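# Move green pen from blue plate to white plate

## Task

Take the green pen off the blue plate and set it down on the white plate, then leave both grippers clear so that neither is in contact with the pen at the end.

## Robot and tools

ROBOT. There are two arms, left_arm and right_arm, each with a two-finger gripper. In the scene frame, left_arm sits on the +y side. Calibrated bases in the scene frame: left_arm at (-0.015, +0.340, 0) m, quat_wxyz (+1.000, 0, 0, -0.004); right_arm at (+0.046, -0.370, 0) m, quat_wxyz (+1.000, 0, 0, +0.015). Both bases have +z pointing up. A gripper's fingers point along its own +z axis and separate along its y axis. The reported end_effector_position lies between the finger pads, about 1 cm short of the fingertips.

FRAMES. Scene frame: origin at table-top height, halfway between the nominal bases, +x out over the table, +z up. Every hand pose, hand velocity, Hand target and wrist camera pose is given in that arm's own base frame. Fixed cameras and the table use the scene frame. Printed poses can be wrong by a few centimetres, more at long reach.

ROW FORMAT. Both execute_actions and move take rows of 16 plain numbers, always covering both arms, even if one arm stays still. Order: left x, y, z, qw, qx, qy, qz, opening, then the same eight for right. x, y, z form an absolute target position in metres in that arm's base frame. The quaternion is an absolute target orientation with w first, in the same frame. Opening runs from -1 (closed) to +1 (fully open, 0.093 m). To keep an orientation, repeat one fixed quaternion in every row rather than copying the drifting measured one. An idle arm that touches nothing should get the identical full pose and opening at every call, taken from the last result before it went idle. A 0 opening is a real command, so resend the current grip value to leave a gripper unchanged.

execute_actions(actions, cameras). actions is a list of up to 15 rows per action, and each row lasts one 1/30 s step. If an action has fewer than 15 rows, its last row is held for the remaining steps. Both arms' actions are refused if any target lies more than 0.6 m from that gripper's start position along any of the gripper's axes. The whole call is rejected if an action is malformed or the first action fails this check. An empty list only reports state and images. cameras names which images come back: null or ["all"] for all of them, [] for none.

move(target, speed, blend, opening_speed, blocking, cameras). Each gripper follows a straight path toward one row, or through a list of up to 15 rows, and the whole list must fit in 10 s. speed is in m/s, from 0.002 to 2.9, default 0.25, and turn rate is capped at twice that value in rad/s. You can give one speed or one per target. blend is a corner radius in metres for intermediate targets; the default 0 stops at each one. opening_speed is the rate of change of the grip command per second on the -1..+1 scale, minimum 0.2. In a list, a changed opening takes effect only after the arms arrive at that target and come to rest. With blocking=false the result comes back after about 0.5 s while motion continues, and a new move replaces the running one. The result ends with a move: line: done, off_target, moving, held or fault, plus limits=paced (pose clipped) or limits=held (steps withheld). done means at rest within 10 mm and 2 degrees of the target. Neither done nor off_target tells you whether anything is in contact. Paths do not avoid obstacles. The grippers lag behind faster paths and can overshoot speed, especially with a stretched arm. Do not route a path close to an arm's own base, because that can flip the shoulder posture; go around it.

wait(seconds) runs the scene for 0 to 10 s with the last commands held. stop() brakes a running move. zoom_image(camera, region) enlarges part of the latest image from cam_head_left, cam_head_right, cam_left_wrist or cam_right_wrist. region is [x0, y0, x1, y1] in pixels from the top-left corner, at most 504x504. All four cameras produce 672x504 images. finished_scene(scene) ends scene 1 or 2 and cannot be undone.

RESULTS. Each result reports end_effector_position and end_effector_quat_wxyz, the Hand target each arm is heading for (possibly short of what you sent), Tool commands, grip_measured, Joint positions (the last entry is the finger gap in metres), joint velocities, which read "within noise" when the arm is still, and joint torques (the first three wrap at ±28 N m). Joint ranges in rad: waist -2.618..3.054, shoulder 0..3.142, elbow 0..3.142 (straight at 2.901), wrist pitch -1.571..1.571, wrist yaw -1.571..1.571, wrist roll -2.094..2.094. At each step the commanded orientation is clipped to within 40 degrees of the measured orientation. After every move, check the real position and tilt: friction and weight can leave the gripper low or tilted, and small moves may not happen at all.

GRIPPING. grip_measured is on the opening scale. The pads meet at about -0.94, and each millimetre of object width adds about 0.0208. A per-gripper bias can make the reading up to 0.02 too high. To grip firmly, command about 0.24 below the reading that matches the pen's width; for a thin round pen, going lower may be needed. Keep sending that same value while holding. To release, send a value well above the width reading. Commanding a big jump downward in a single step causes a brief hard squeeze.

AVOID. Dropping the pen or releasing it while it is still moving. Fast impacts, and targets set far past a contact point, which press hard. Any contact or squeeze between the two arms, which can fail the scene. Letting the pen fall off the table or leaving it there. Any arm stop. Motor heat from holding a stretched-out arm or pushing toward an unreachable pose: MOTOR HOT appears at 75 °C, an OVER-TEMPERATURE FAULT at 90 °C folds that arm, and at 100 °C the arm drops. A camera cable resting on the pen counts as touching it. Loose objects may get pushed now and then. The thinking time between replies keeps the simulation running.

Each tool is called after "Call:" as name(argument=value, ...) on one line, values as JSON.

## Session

Call:
execute_actions(actions=[])

Scene clock: 0.00 s.
left_arm: end_effector_position=(+0.3444, -0.1940, +0.1429) grip_measured=+1.000 end_effector_quat_wxyz=(+0.410, +0.246, +0.846, -0.237) | right_arm: end_effector_position=(+0.3587, +0.1550, +0.1245) grip_measured=+1.000 end_effector_quat_wxyz=(+0.350, -0.104, +0.882, +0.298)
Joint positions: left_arm=[-0.358 1.38 0.763 -0.016 0.371 0.019 0.093] | right_arm=[0.202 1.439 0.77 -0.046 -0.495 0.195 0.093]
Joint velocities: within noise
Joint torques (N m): no reading
Motor temperatures (°C): left_arm=[26 28 28 29 26 28 26] | right_arm=[27 28 25 26 26 27 27]
Heat: left arm: 29 °C; right arm: 28 °C.
Hand target: left_arm +0.3457, -0.1944, +0.1474; +0.414, +0.246, +0.844, -0.237 | right_arm +0.3605, +0.1553, +0.1296; +0.356, -0.106, +0.879, +0.298
Tool commands: left_gripper/opening=+1.0 right_gripper/opening=+1.0

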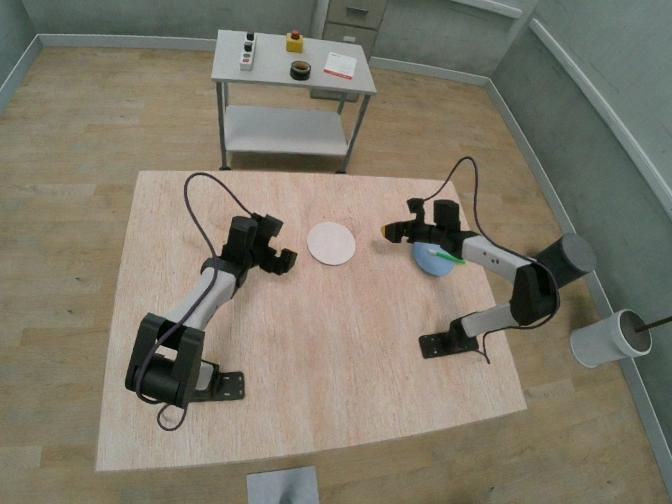

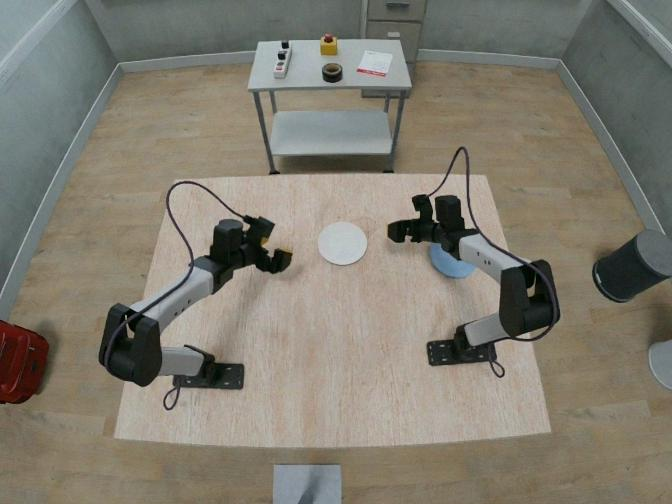

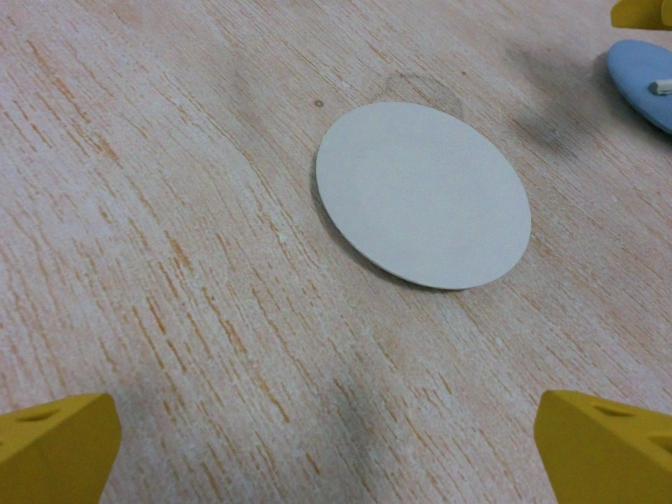

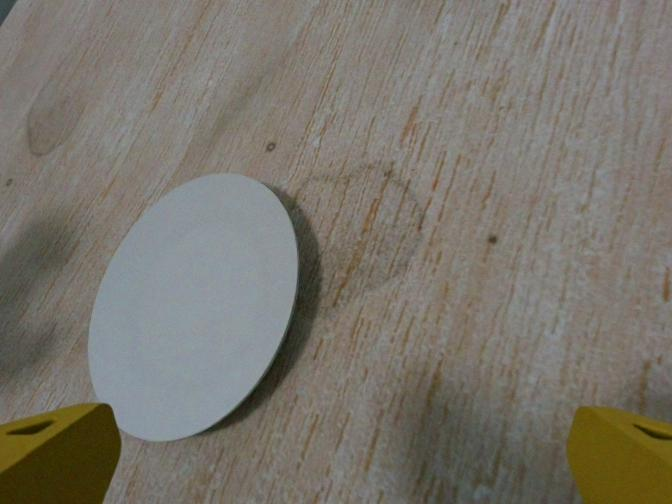

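Call:
move(target=[0.32,-0.03,0.15,0.42,0.0,0.907,0.0,1,0.305,-0.085,0.12,0,-0.574,0.819,0,0.6], speed=0.45, cameras=["cam_right_wrist","cam_head_right"])

Scene clock: 16.10 s.
left_arm: end_effector_position=(+0.3326, -0.0409, +0.1680) grip_measured=+1.000 end_effector_quat_wxyz=(+0.448, +0.015, +0.894, -0.019) | right_arm: end_effector_position=(+0.3009, -0.0801, +0.1170) grip_measured=+0.602 end_effector_quat_wxyz=(+0.006, -0.572, +0.821, +0.004)
Joint positions: left_arm=[-0.166 1.06 0.698 -0.282 -0.086 -0.09 0.093] | right_arm=[-0.268 1.72 1.419 -1.268 -0.014 -1.484 0.074]
Joint velocities: within noise
Joint torques (N m): left_arm=[0.8 -3.7 5.93 1.84 -0.27 -0.11] | right_arm=[-0.08 -6.28 8.17 0.05 -0.01 -0.04]
Motor temperatures (°C): left_arm=[26 29 30 33 26 28 26] | right_arm=[27 30 27 29 26 27 27]
Heat: left arm: 33 °C; right arm: 30 °C.
Hand target: left_arm +0.3199, -0.0324, +0.1504; +0.421, +0.002, +0.907, -0.006 | right_arm +0.3036, -0.0845, +0.1214; +0.001, -0.575, +0.818, -0.001
Off the commanded pose: left_arm 0.025 m, 4 deg | right_arm 0.007 m, 1 deg.
move: off_target (left_arm)
Images, in order (width x height): cam_head_right 672x504, cam_right_wrist 672x504.

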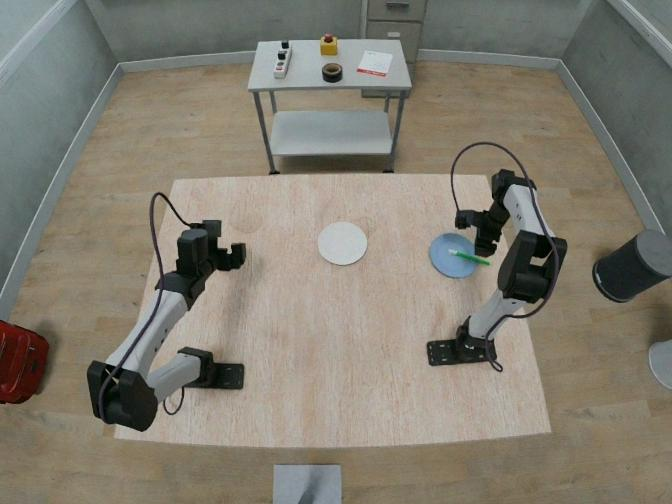

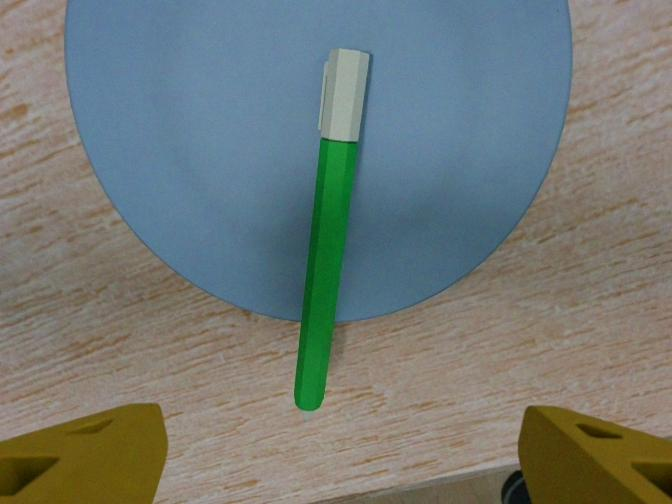

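Call:
move(target=[0.32,-0.03,0.15,0.42,0.0,0.907,0.0,1,0.316,-0.036,0.068,0,-0.515,0.857,0,0.3], speed=0.2, cameras=["cam_right_wrist"])

Scene clock: 26.80 s.
left_arm: end_effector_position=(+0.3328, -0.0386, +0.1682) grip_measured=+1.000 end_effector_quat_wxyz=(+0.449, +0.011, +0.894, -0.013) | right_arm: end_effector_position=(+0.3169, -0.0341, +0.0747) grip_measured=+0.302 end_effector_quat_wxyz=(+0.005, -0.519, +0.855, +0.004)
Joint positions: left_arm=[-0.166 1.06 0.698 -0.282 -0.1 -0.09 0.093] | right_arm=[-0.114 1.768 1.307 -1.106 -0.012 -1.205 0.06]
Joint velocities: within noise
Joint torques (N m): left_arm=[0.75 -3.4 6.12 1.85 -0.28 -0.11] | right_arm=[0.25 -7.23 3.85 0.58 -0.02 0.19]
Motor temperatures (°C): left_arm=[26 29 30 34 26 28 26] | right_arm=[27 31 29 28 26 27 27]
Heat: left arm: 34 °C; right arm: 31 °C.
Hand target: left_arm +0.3206, -0.0304, +0.1504; +0.421, +0.000, +0.907, +0.000 | right_arm +0.3162, -0.0361, +0.0682; +0.000, -0.515, +0.857, -0.001
Off the commanded pose: left_arm 0.024 m, 4 deg | right_arm 0.007 m, 1 deg.
move: off_target (left_arm)
Images, in order (width x height): cam_right_wrist 672x504.

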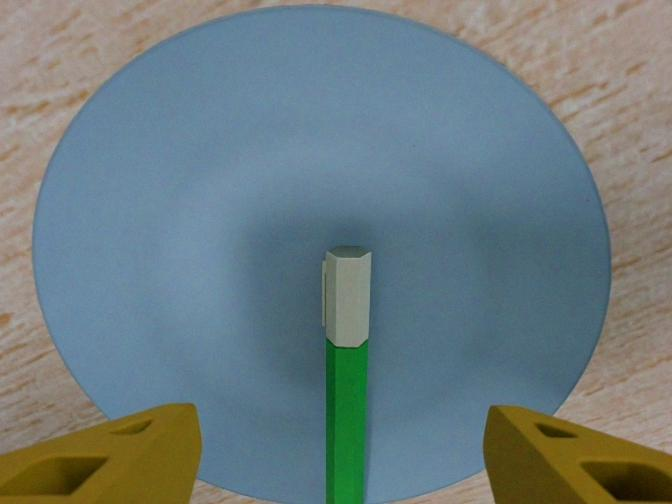

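Call:
move(target=[[0.32,-0.03,0.15,0.42,0.0,0.907,0.0,1,0.315,-0.036,0.054,0,-0.515,0.857,0,0.1],[0.32,-0.03,0.15,0.42,0.0,0.907,0.0,1,0.315,-0.036,0.054,0,-0.515,0.857,0,-1]], speed=0.08, opening_speed=2, cameras=["cam_right_wrist"])

Scene clock: 35.47 s.
left_arm: end_effector_position=(+0.3328, -0.0386, +0.1682) grip_measured=+1.000 end_effector_quat_wxyz=(+0.449, +0.011, +0.894, -0.013) | right_arm: end_effector_position=(+0.3162, -0.0340, +0.0625) grip_measured=-0.977 end_effector_quat_wxyz=(+0.007, -0.519, +0.855, +0.002)
Joint positions: left_arm=[-0.166 1.06 0.698 -0.282 -0.1 -0.09 0.093] | right_arm=[-0.114 1.772 1.262 -1.052 -0.012 -1.205 0]
Joint velocities: within noise
Joint torques (N m): left_arm=[0.75 -3.41 6.11 1.84 -0.27 -0.11] | right_arm=[0.17 -6.69 3.77 0.6 -0.02 0.18]
Motor temperatures (°C): left_arm=[26 29 30 34 26 28 26] | right_arm=[27 31 28 27 26 27 27]
Heat: left arm: 34 °C; right arm: 31 °C.
Hand target: left_arm +0.3206, -0.0304, +0.1504; +0.421, +0.000, +0.907, +0.000 | right_arm +0.3149, -0.0360, +0.0543; +0.000, -0.515, +0.857, +0.000
Off the commanded pose: left_arm 0.024 m, 4 deg | right_arm 0.009 m, 1 deg.
move: off_target (left_arm)
Images, in order (width x height): cam_right_wrist 672x504.

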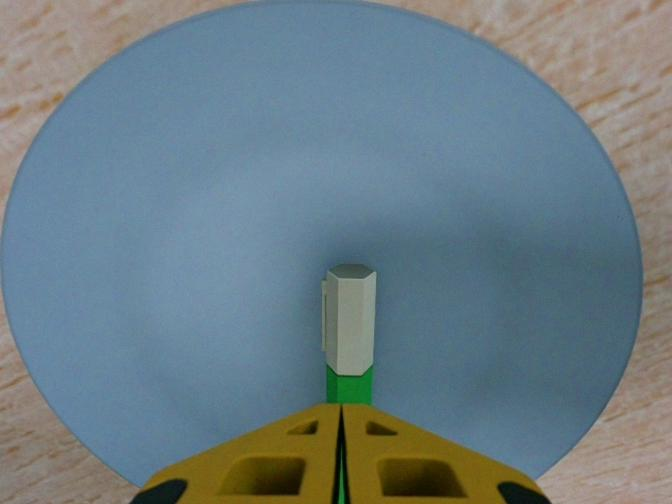

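Call:
move(target=[[0.32,-0.03,0.15,0.42,0.0,0.907,0.0,1,0.315,-0.036,0.054,0,-0.515,0.857,0,-0.1],[0.32,-0.03,0.15,0.42,0.0,0.907,0.0,1,0.315,-0.036,0.042,0,-0.515,0.857,0,-0.1],[0.32,-0.03,0.15,0.42,0.0,0.907,0.0,1,0.315,-0.036,0.042,0,-0.515,0.857,0,-1]], speed=0.08, opening_speed=2, cameras=["cam_right_wrist"])

Scene clock: 43.93 s.
left_arm: end_effector_position=(+0.3326, -0.0386, +0.1679) grip_measured=+1.000 end_effector_quat_wxyz=(+0.448, +0.011, +0.894, -0.013) | right_arm: end_effector_position=(+0.3163, -0.0340, +0.0502) grip_measured=-0.977 end_effector_quat_wxyz=(+0.007, -0.519, +0.855, +0.003)
Joint positions: left_arm=[-0.166 1.06 0.698 -0.283 -0.1 -0.09 0.093] | right_arm=[-0.114 1.788 1.23 -1.006 -0.012 -1.205 0]
Joint velocities: within noise
Joint torques (N m): left_arm=[0.73 -3.4 6.11 1.84 -0.27 -0.11] | right_arm=[0.17 -6.75 3.73 0.6 -0.03 0.17]
Motor temperatures (°C): left_arm=[26 29 31 34 26 28 26] | right_arm=[27 31 28 27 26 27 27]
Heat: left arm: 34 °C; right arm: 31 °C.
Hand target: left_arm +0.3204, -0.0304, +0.1501; +0.420, +0.000, +0.908, +0.000 | right_arm +0.3147, -0.0359, +0.0421; +0.000, -0.515, +0.857, +0.000
Off the commanded pose: left_arm 0.023 m, 4 deg | right_arm 0.009 m, 1 deg.
move: off_target (left_arm)
Images, in order (width x height): cam_right_wrist 672x504.

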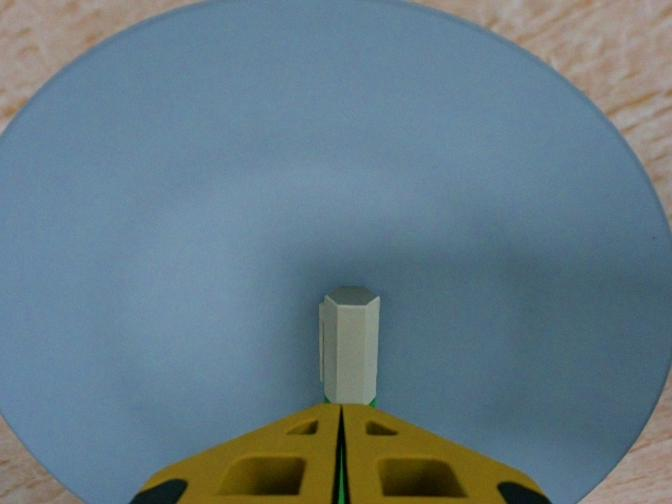

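Call:
move(target=[[0.32,-0.03,0.15,0.42,0.0,0.907,0.0,1,0.315,-0.036,0.042,0,-0.515,0.857,0,-0.1],[0.32,-0.03,0.15,0.42,0.0,0.907,0.0,1,0.312,-0.043,0.031,0,-0.515,0.857,0,-0.1],[0.32,-0.03,0.15,0.42,0.0,0.907,0.0,1,0.312,-0.043,0.031,0,-0.515,0.857,0,-1]], speed=0.08, opening_speed=2, cameras=["cam_right_wrist"])

Scene clock: 52.77 s.
left_arm: end_effector_position=(+0.3326, -0.0383, +0.1679) grip_measured=+1.000 end_effector_quat_wxyz=(+0.448, +0.011, +0.894, -0.012) | right_arm: end_effector_position=(+0.3149, -0.0398, +0.0391) grip_measured=-0.977 end_effector_quat_wxyz=(+0.008, -0.513, +0.858, +0.001)
Joint positions: left_arm=[-0.166 1.06 0.698 -0.283 -0.101 -0.09 0.093] | right_arm=[-0.131 1.795 1.193 -0.957 -0.011 -1.208 0]
Joint velocities: within noise
Joint torques (N m): left_arm=[0.75 -3.41 6.09 1.86 -0.28 -0.11] | right_arm=[-0.24 -6.74 3.64 0.56 -0.03 -0.03]
Motor temperatures (°C): left_arm=[26 29 31 35 26 28 26] | right_arm=[27 32 28 27 26 27 27]
Heat: left arm: 35 °C; right arm: 32 °C.
Hand target: left_arm +0.3206, -0.0302, +0.1504; +0.421, +0.000, +0.907, +0.001 | right_arm +0.3119, -0.0430, +0.0312; +0.000, -0.515, +0.857, +0.000
Off the commanded pose: left_arm 0.023 m, 4 deg | right_arm 0.009 m, 1 deg.
move: off_target (left_arm)
Images, in order (width x height): cam_right_wrist 672x504.

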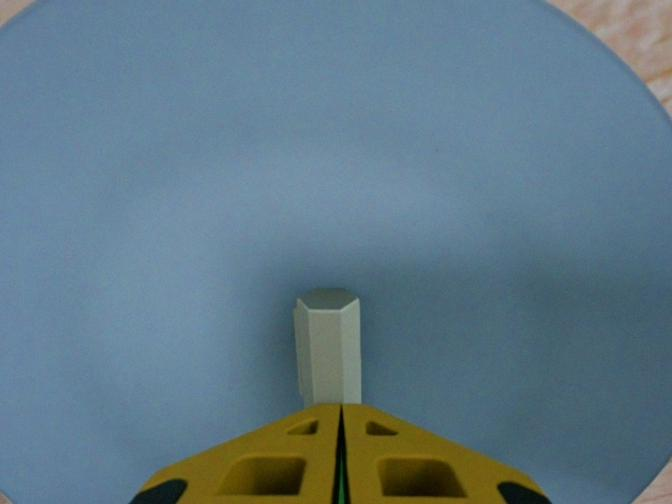

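Call:
move(target=[[0.32,-0.03,0.15,0.42,0.0,0.907,0.0,1,0.312,-0.043,0.031,0,-0.515,0.857,0,-0.1],[0.32,-0.03,0.15,0.42,0.0,0.907,0.0,1,0.307,-0.048,0.0225,0,-0.515,0.857,0,-0.1],[0.32,-0.03,0.15,0.42,0.0,0.907,0.0,1,0.307,-0.048,0.0225,0,-0.515,0.857,0,-1]], speed=0.08, opening_speed=2, cameras=["cam_right_wrist"])

Scene clock: 64.30 s.
left_arm: end_effector_position=(+0.3326, -0.0383, +0.1679) grip_measured=+1.000 end_effector_quat_wxyz=(+0.448, +0.011, +0.894, -0.012) | right_arm: end_effector_position=(+0.3094, -0.0448, +0.0301) grip_measured=-0.930 end_effector_quat_wxyz=(+0.006, -0.513, +0.858, +0.002)
Joint positions: left_arm=[-0.166 1.06 0.698 -0.283 -0.101 -0.09 0.093] | right_arm=[-0.149 1.795 1.154 -0.923 -0.011 -1.227 0.001]
Joint velocities: within noise
Joint torques (N m): left_arm=[0.75 -3.41 6.09 1.86 -0.26 -0.11] | right_arm=[-0.28 -6.78 3.54 0.58 -0.04 -0.02]
Motor temperatures (°C): left_arm=[26 29 31 35 26 28 26] | right_arm=[27 32 28 27 26 27 27]
Heat: left arm: 35 °C; right arm: 32 °C.
Hand target: left_arm +0.3206, -0.0304, +0.1503; +0.420, +0.000, +0.907, +0.000 | right_arm +0.3068, -0.0479, +0.0228; +0.000, -0.515, +0.857, +0.000
Off the commanded pose: left_arm 0.023 m, 4 deg | right_arm 0.009 m, 1 deg.
move: off_target (left_arm)
Images, in order (width x height): cam_right_wrist 672x504.

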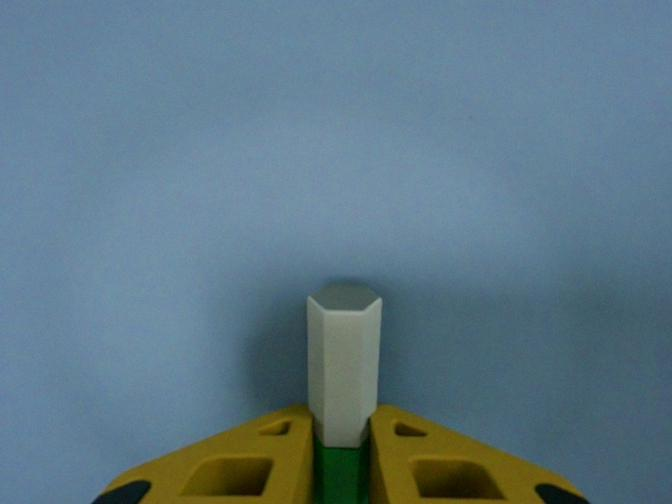

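Call:
move(target=[[0.32,-0.03,0.15,0.42,0.0,0.907,0.0,1,0.308,-0.046,0.11,0,-0.515,0.857,0,-1],[0.32,-0.03,0.15,0.42,0.0,0.907,0.0,1,0.388,0.385,0.11,0,-0.839,0.545,0,-1]], speed=0.35, blend=0.03, cameras=["cam_right_wrist","cam_head_right"])

Scene clock: 81.23 s.
left_arm: end_effector_position=(+0.3326, -0.0383, +0.1679) grip_measured=+1.000 end_effector_quat_wxyz=(+0.448, +0.011, +0.894, -0.012) | right_arm: end_effector_position=(+0.3849, +0.3855, +0.1085) grip_measured=-0.929 end_effector_quat_wxyz=(-0.128, +0.831, -0.540, +0.025)
Joint positions: left_arm=[-0.166 1.06 0.698 -0.283 -0.101 -0.09 0.093] | right_arm=[0.785 2.648 2.834 -1.495 -0.005 -1.204 0.001]
Joint velocities: within noise
Joint torques (N m): left_arm=[0.75 -3.43 6.12 1.85 -0.26 -0.11] | right_arm=[-0.2 -13.07 8.1 0.87 -0.06 -0.02]
Motor temperatures (°C): left_arm=[26 29 31 36 26 28 26] | right_arm=[27 33 28 27 26 27 28]
Heat: left arm: 36 °C; right arm: 33 °C.
Hand target: left_arm +0.3206, -0.0304, +0.1503; +0.420, +0.000, +0.907, +0.000 | right_arm +0.3887, +0.3835, +0.1094; -0.129, +0.833, -0.538, +0.031
Off the commanded pose: left_arm 0.023 m, 4 deg | right_arm 0.004 m, 15 deg.
elbow stopped short (right arm): the move would have taken joint 3 (elbow) straighter than the controller allows.
move: off_target (left_arm, right_arm)
Images, in order (width x height): cam_head_right 672x504, cam_right_wrist 672x504.

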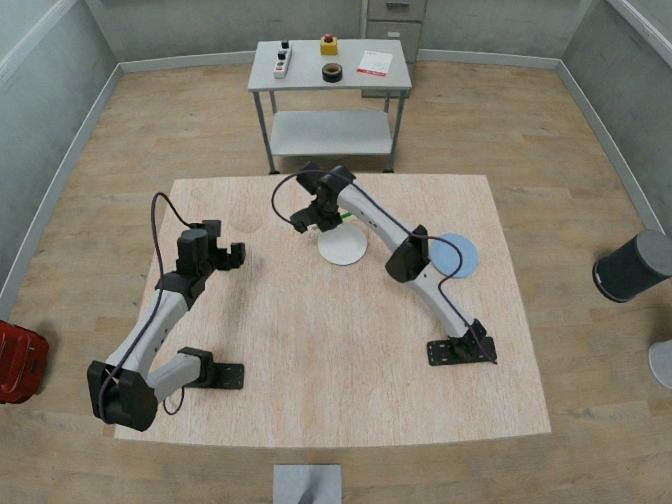

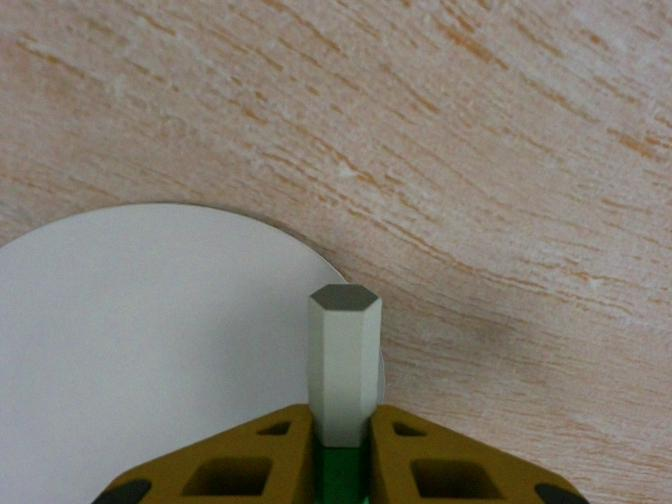

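Call:
move(target=[0.32,-0.03,0.15,0.42,0.0,0.907,0.0,1,0.336,0.378,0.08,0,-0.839,0.545,0,-1], speed=0.3, cameras=["cam_right_wrist","cam_head_right"])

Scene clock: 91.57 s.
left_arm: end_effector_position=(+0.3326, -0.0383, +0.1679) grip_measured=+1.000 end_effector_quat_wxyz=(+0.448, +0.011, +0.894, -0.012) | right_arm: end_effector_position=(+0.3393, +0.3856, +0.0765) grip_measured=-0.929 end_effector_quat_wxyz=(-0.045, +0.842, -0.538, +0.005)
Joint positions: left_arm=[-0.166 1.06 0.698 -0.283 -0.101 -0.09 0.093] | right_arm=[0.848 2.648 2.728 -1.561 -0.005 -1.156 0.001]
Joint velocities: within noise
Joint torques (N m): left_arm=[0.75 -3.41 6.11 1.86 -0.26 -0.11] | right_arm=[-0.13 -16.09 3.77 0.28 -0.11 0.19]
Motor temperatures (°C): left_arm=[26 29 31 36 26 28 26] | right_arm=[27 36 29 27 26 27 28]
Heat: left arm: 36 °C; right arm: 36 °C.
Hand target: left_arm +0.3206, -0.0304, +0.1503; +0.420, +0.000, +0.907, +0.000 | right_arm +0.3358, +0.3779, +0.0800; -0.032, +0.838, -0.544, +0.005
Off the commanded pose: left_arm 0.023 m, 4 deg | right_arm 0.009 m, 5 deg.
joint sent to its limit (right arm) — joint 4 (wrist pitch), lower limit. The joint targets are off in orientation, not in position.
move: off_target (left_arm, right_arm)
Images, in order (width x height): cam_head_right 672x504, cam_right_wrist 672x504.

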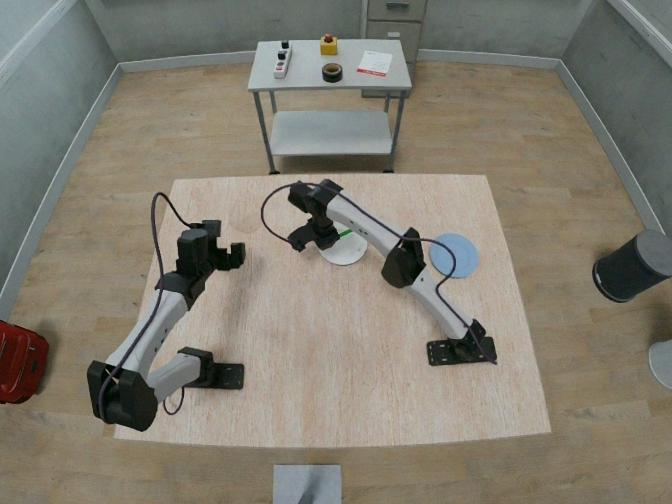

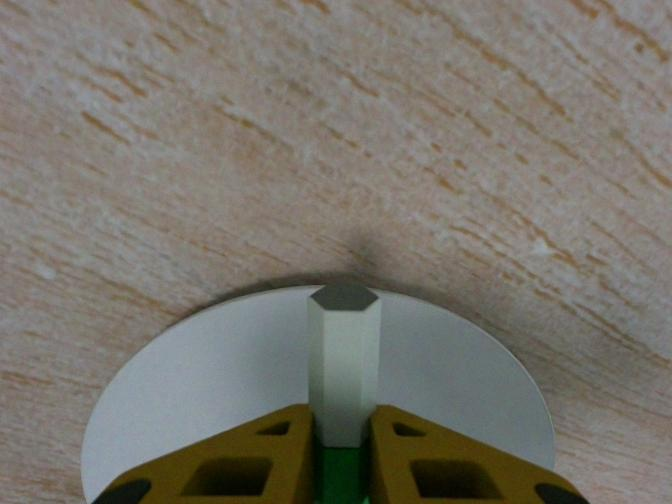

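Call:
move(target=[[0.32,-0.03,0.15,0.42,0.0,0.907,0.0,1,0.340,0.355,0.055,0,-0.839,0.545,0,-1],[0.32,-0.03,0.15,0.42,0.0,0.907,0.0,1,0.340,0.355,0.034,0,-0.839,0.545,0,-1]], speed=[0.15,0.05], cameras=["cam_right_wrist","cam_head_right"])

Scene clock: 97.20 s.
left_arm: end_effector_position=(+0.3326, -0.0383, +0.1679) grip_measured=+1.000 end_effector_quat_wxyz=(+0.448, +0.011, +0.894, -0.012) | right_arm: end_effector_position=(+0.3348, +0.3494, +0.0339) grip_measured=-0.929 end_effector_quat_wxyz=(+0.021, +0.833, -0.553, -0.006)
Joint positions: left_arm=[-0.166 1.06 0.698 -0.283 -0.101 -0.09 0.093] | right_arm=[0.805 2.576 2.42 -1.457 -0.005 -1.165 0.001]
Joint velocities: within noise
Joint torques (N m): left_arm=[0.75 -3.4 6.11 1.85 -0.26 -0.11] | right_arm=[0.38 -15.57 3.17 0.79 -0.1 -0.05]
Motor temperatures (°C): left_arm=[26 29 31 37 26 28 26] | right_arm=[27 38 29 27 26 27 28]
Heat: left arm: 37 °C; right arm: 38 °C.
Hand target: left_arm +0.3206, -0.0304, +0.1503; +0.420, +0.000, +0.907, +0.000 | right_arm +0.3397, +0.3548, +0.0342; +0.002, +0.837, -0.548, -0.001
Off the commanded pose: left_arm 0.023 m, 4 deg | right_arm 0.008 m, 3 deg.
move: off_target (left_arm, right_arm)
Images, in order (width x height): cam_head_right 672x504, cam_right_wrist 672x504.

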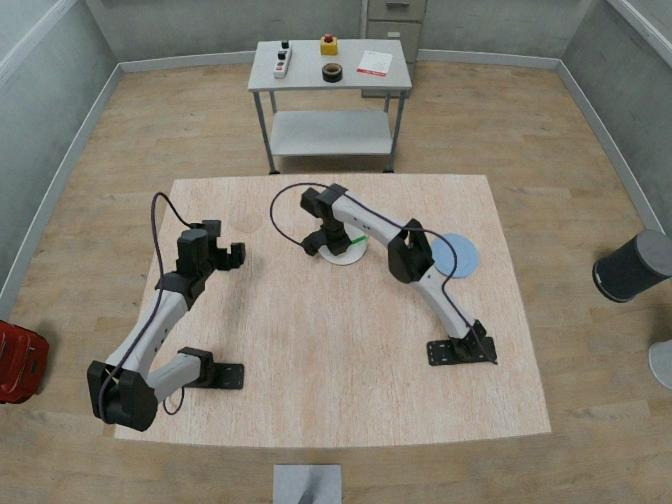

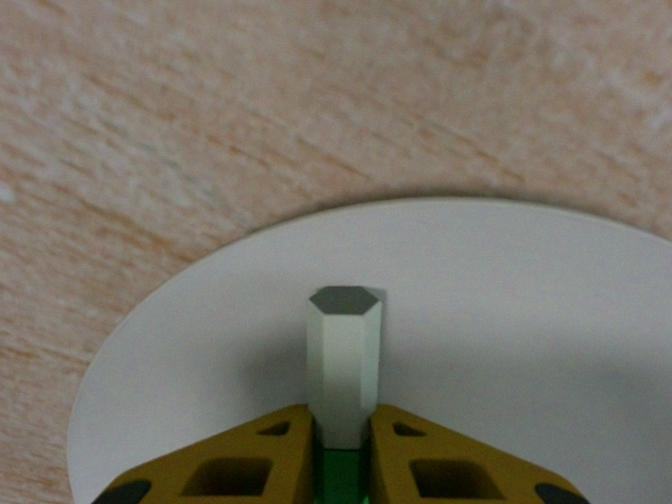

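Call:
move(target=[[0.32,-0.03,0.15,0.42,0.0,0.907,0.0,1,0.340,0.353,0.029,0,-0.839,0.545,0,-1],[0.32,-0.03,0.15,0.42,0.0,0.907,0.0,1,0.340,0.353,0.029,0,-0.839,0.545,0,-0.2],[0.32,-0.03,0.15,0.42,0.0,0.907,0.0,1,0.340,0.353,0.095,0,-0.839,0.545,0,-0.2]], speed=0.15, opening_speed=1.5, cameras=["cam_right_wrist","cam_head_right"])

Scene clock: 105.70 s.
left_arm: end_effector_position=(+0.3326, -0.0383, +0.1679) grip_measured=+1.000 end_effector_quat_wxyz=(+0.448, +0.011, +0.894, -0.012) | right_arm: end_effector_position=(+0.3403, +0.3545, +0.0845) grip_measured=-0.202 end_effector_quat_wxyz=(-0.018, +0.836, -0.549, +0.001)
Joint positions: left_arm=[-0.166 1.06 0.698 -0.283 -0.101 -0.09 0.093] | right_arm=[0.804 2.553 2.581 -1.563 -0.005 -1.175 0.035]
Joint velocities: within noise
Joint torques (N m): left_arm=[0.75 -3.43 6.11 1.85 -0.27 -0.11] | right_arm=[0.18 -15.05 6.97 0.16 -0.11 -0.02]
Motor temperatures (°C): left_arm=[26 29 31 37 26 28 26] | right_arm=[27 42 28 27 26 27 28]
Heat: left arm: 37 °C; right arm: 42 °C.
Hand target: left_arm +0.3206, -0.0304, +0.1503; +0.420, +0.000, +0.907, +0.000 | right_arm +0.3399, +0.3529, +0.0946; -0.022, +0.838, -0.545, +0.004
Off the commanded pose: left_arm 0.023 m, 4 deg | right_arm 0.011 m, 2 deg.
joint sent to its limit (right arm) — joint 4 (wrist pitch), lower limit. The joint targets are off in orientation, not in position.
move: off_target (left_arm, right_arm)
Images, in order (width x height): cam_head_right 672x504, cam_right_wrist 672x504.

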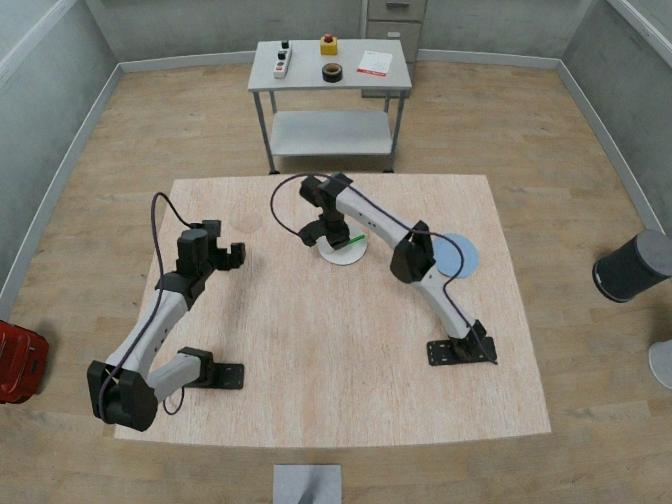

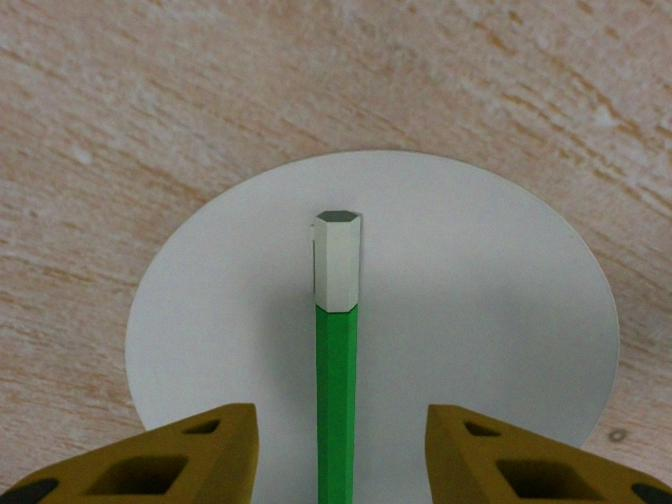

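Call:
finished_scene(scene=2)

The scene is finished: the task was done.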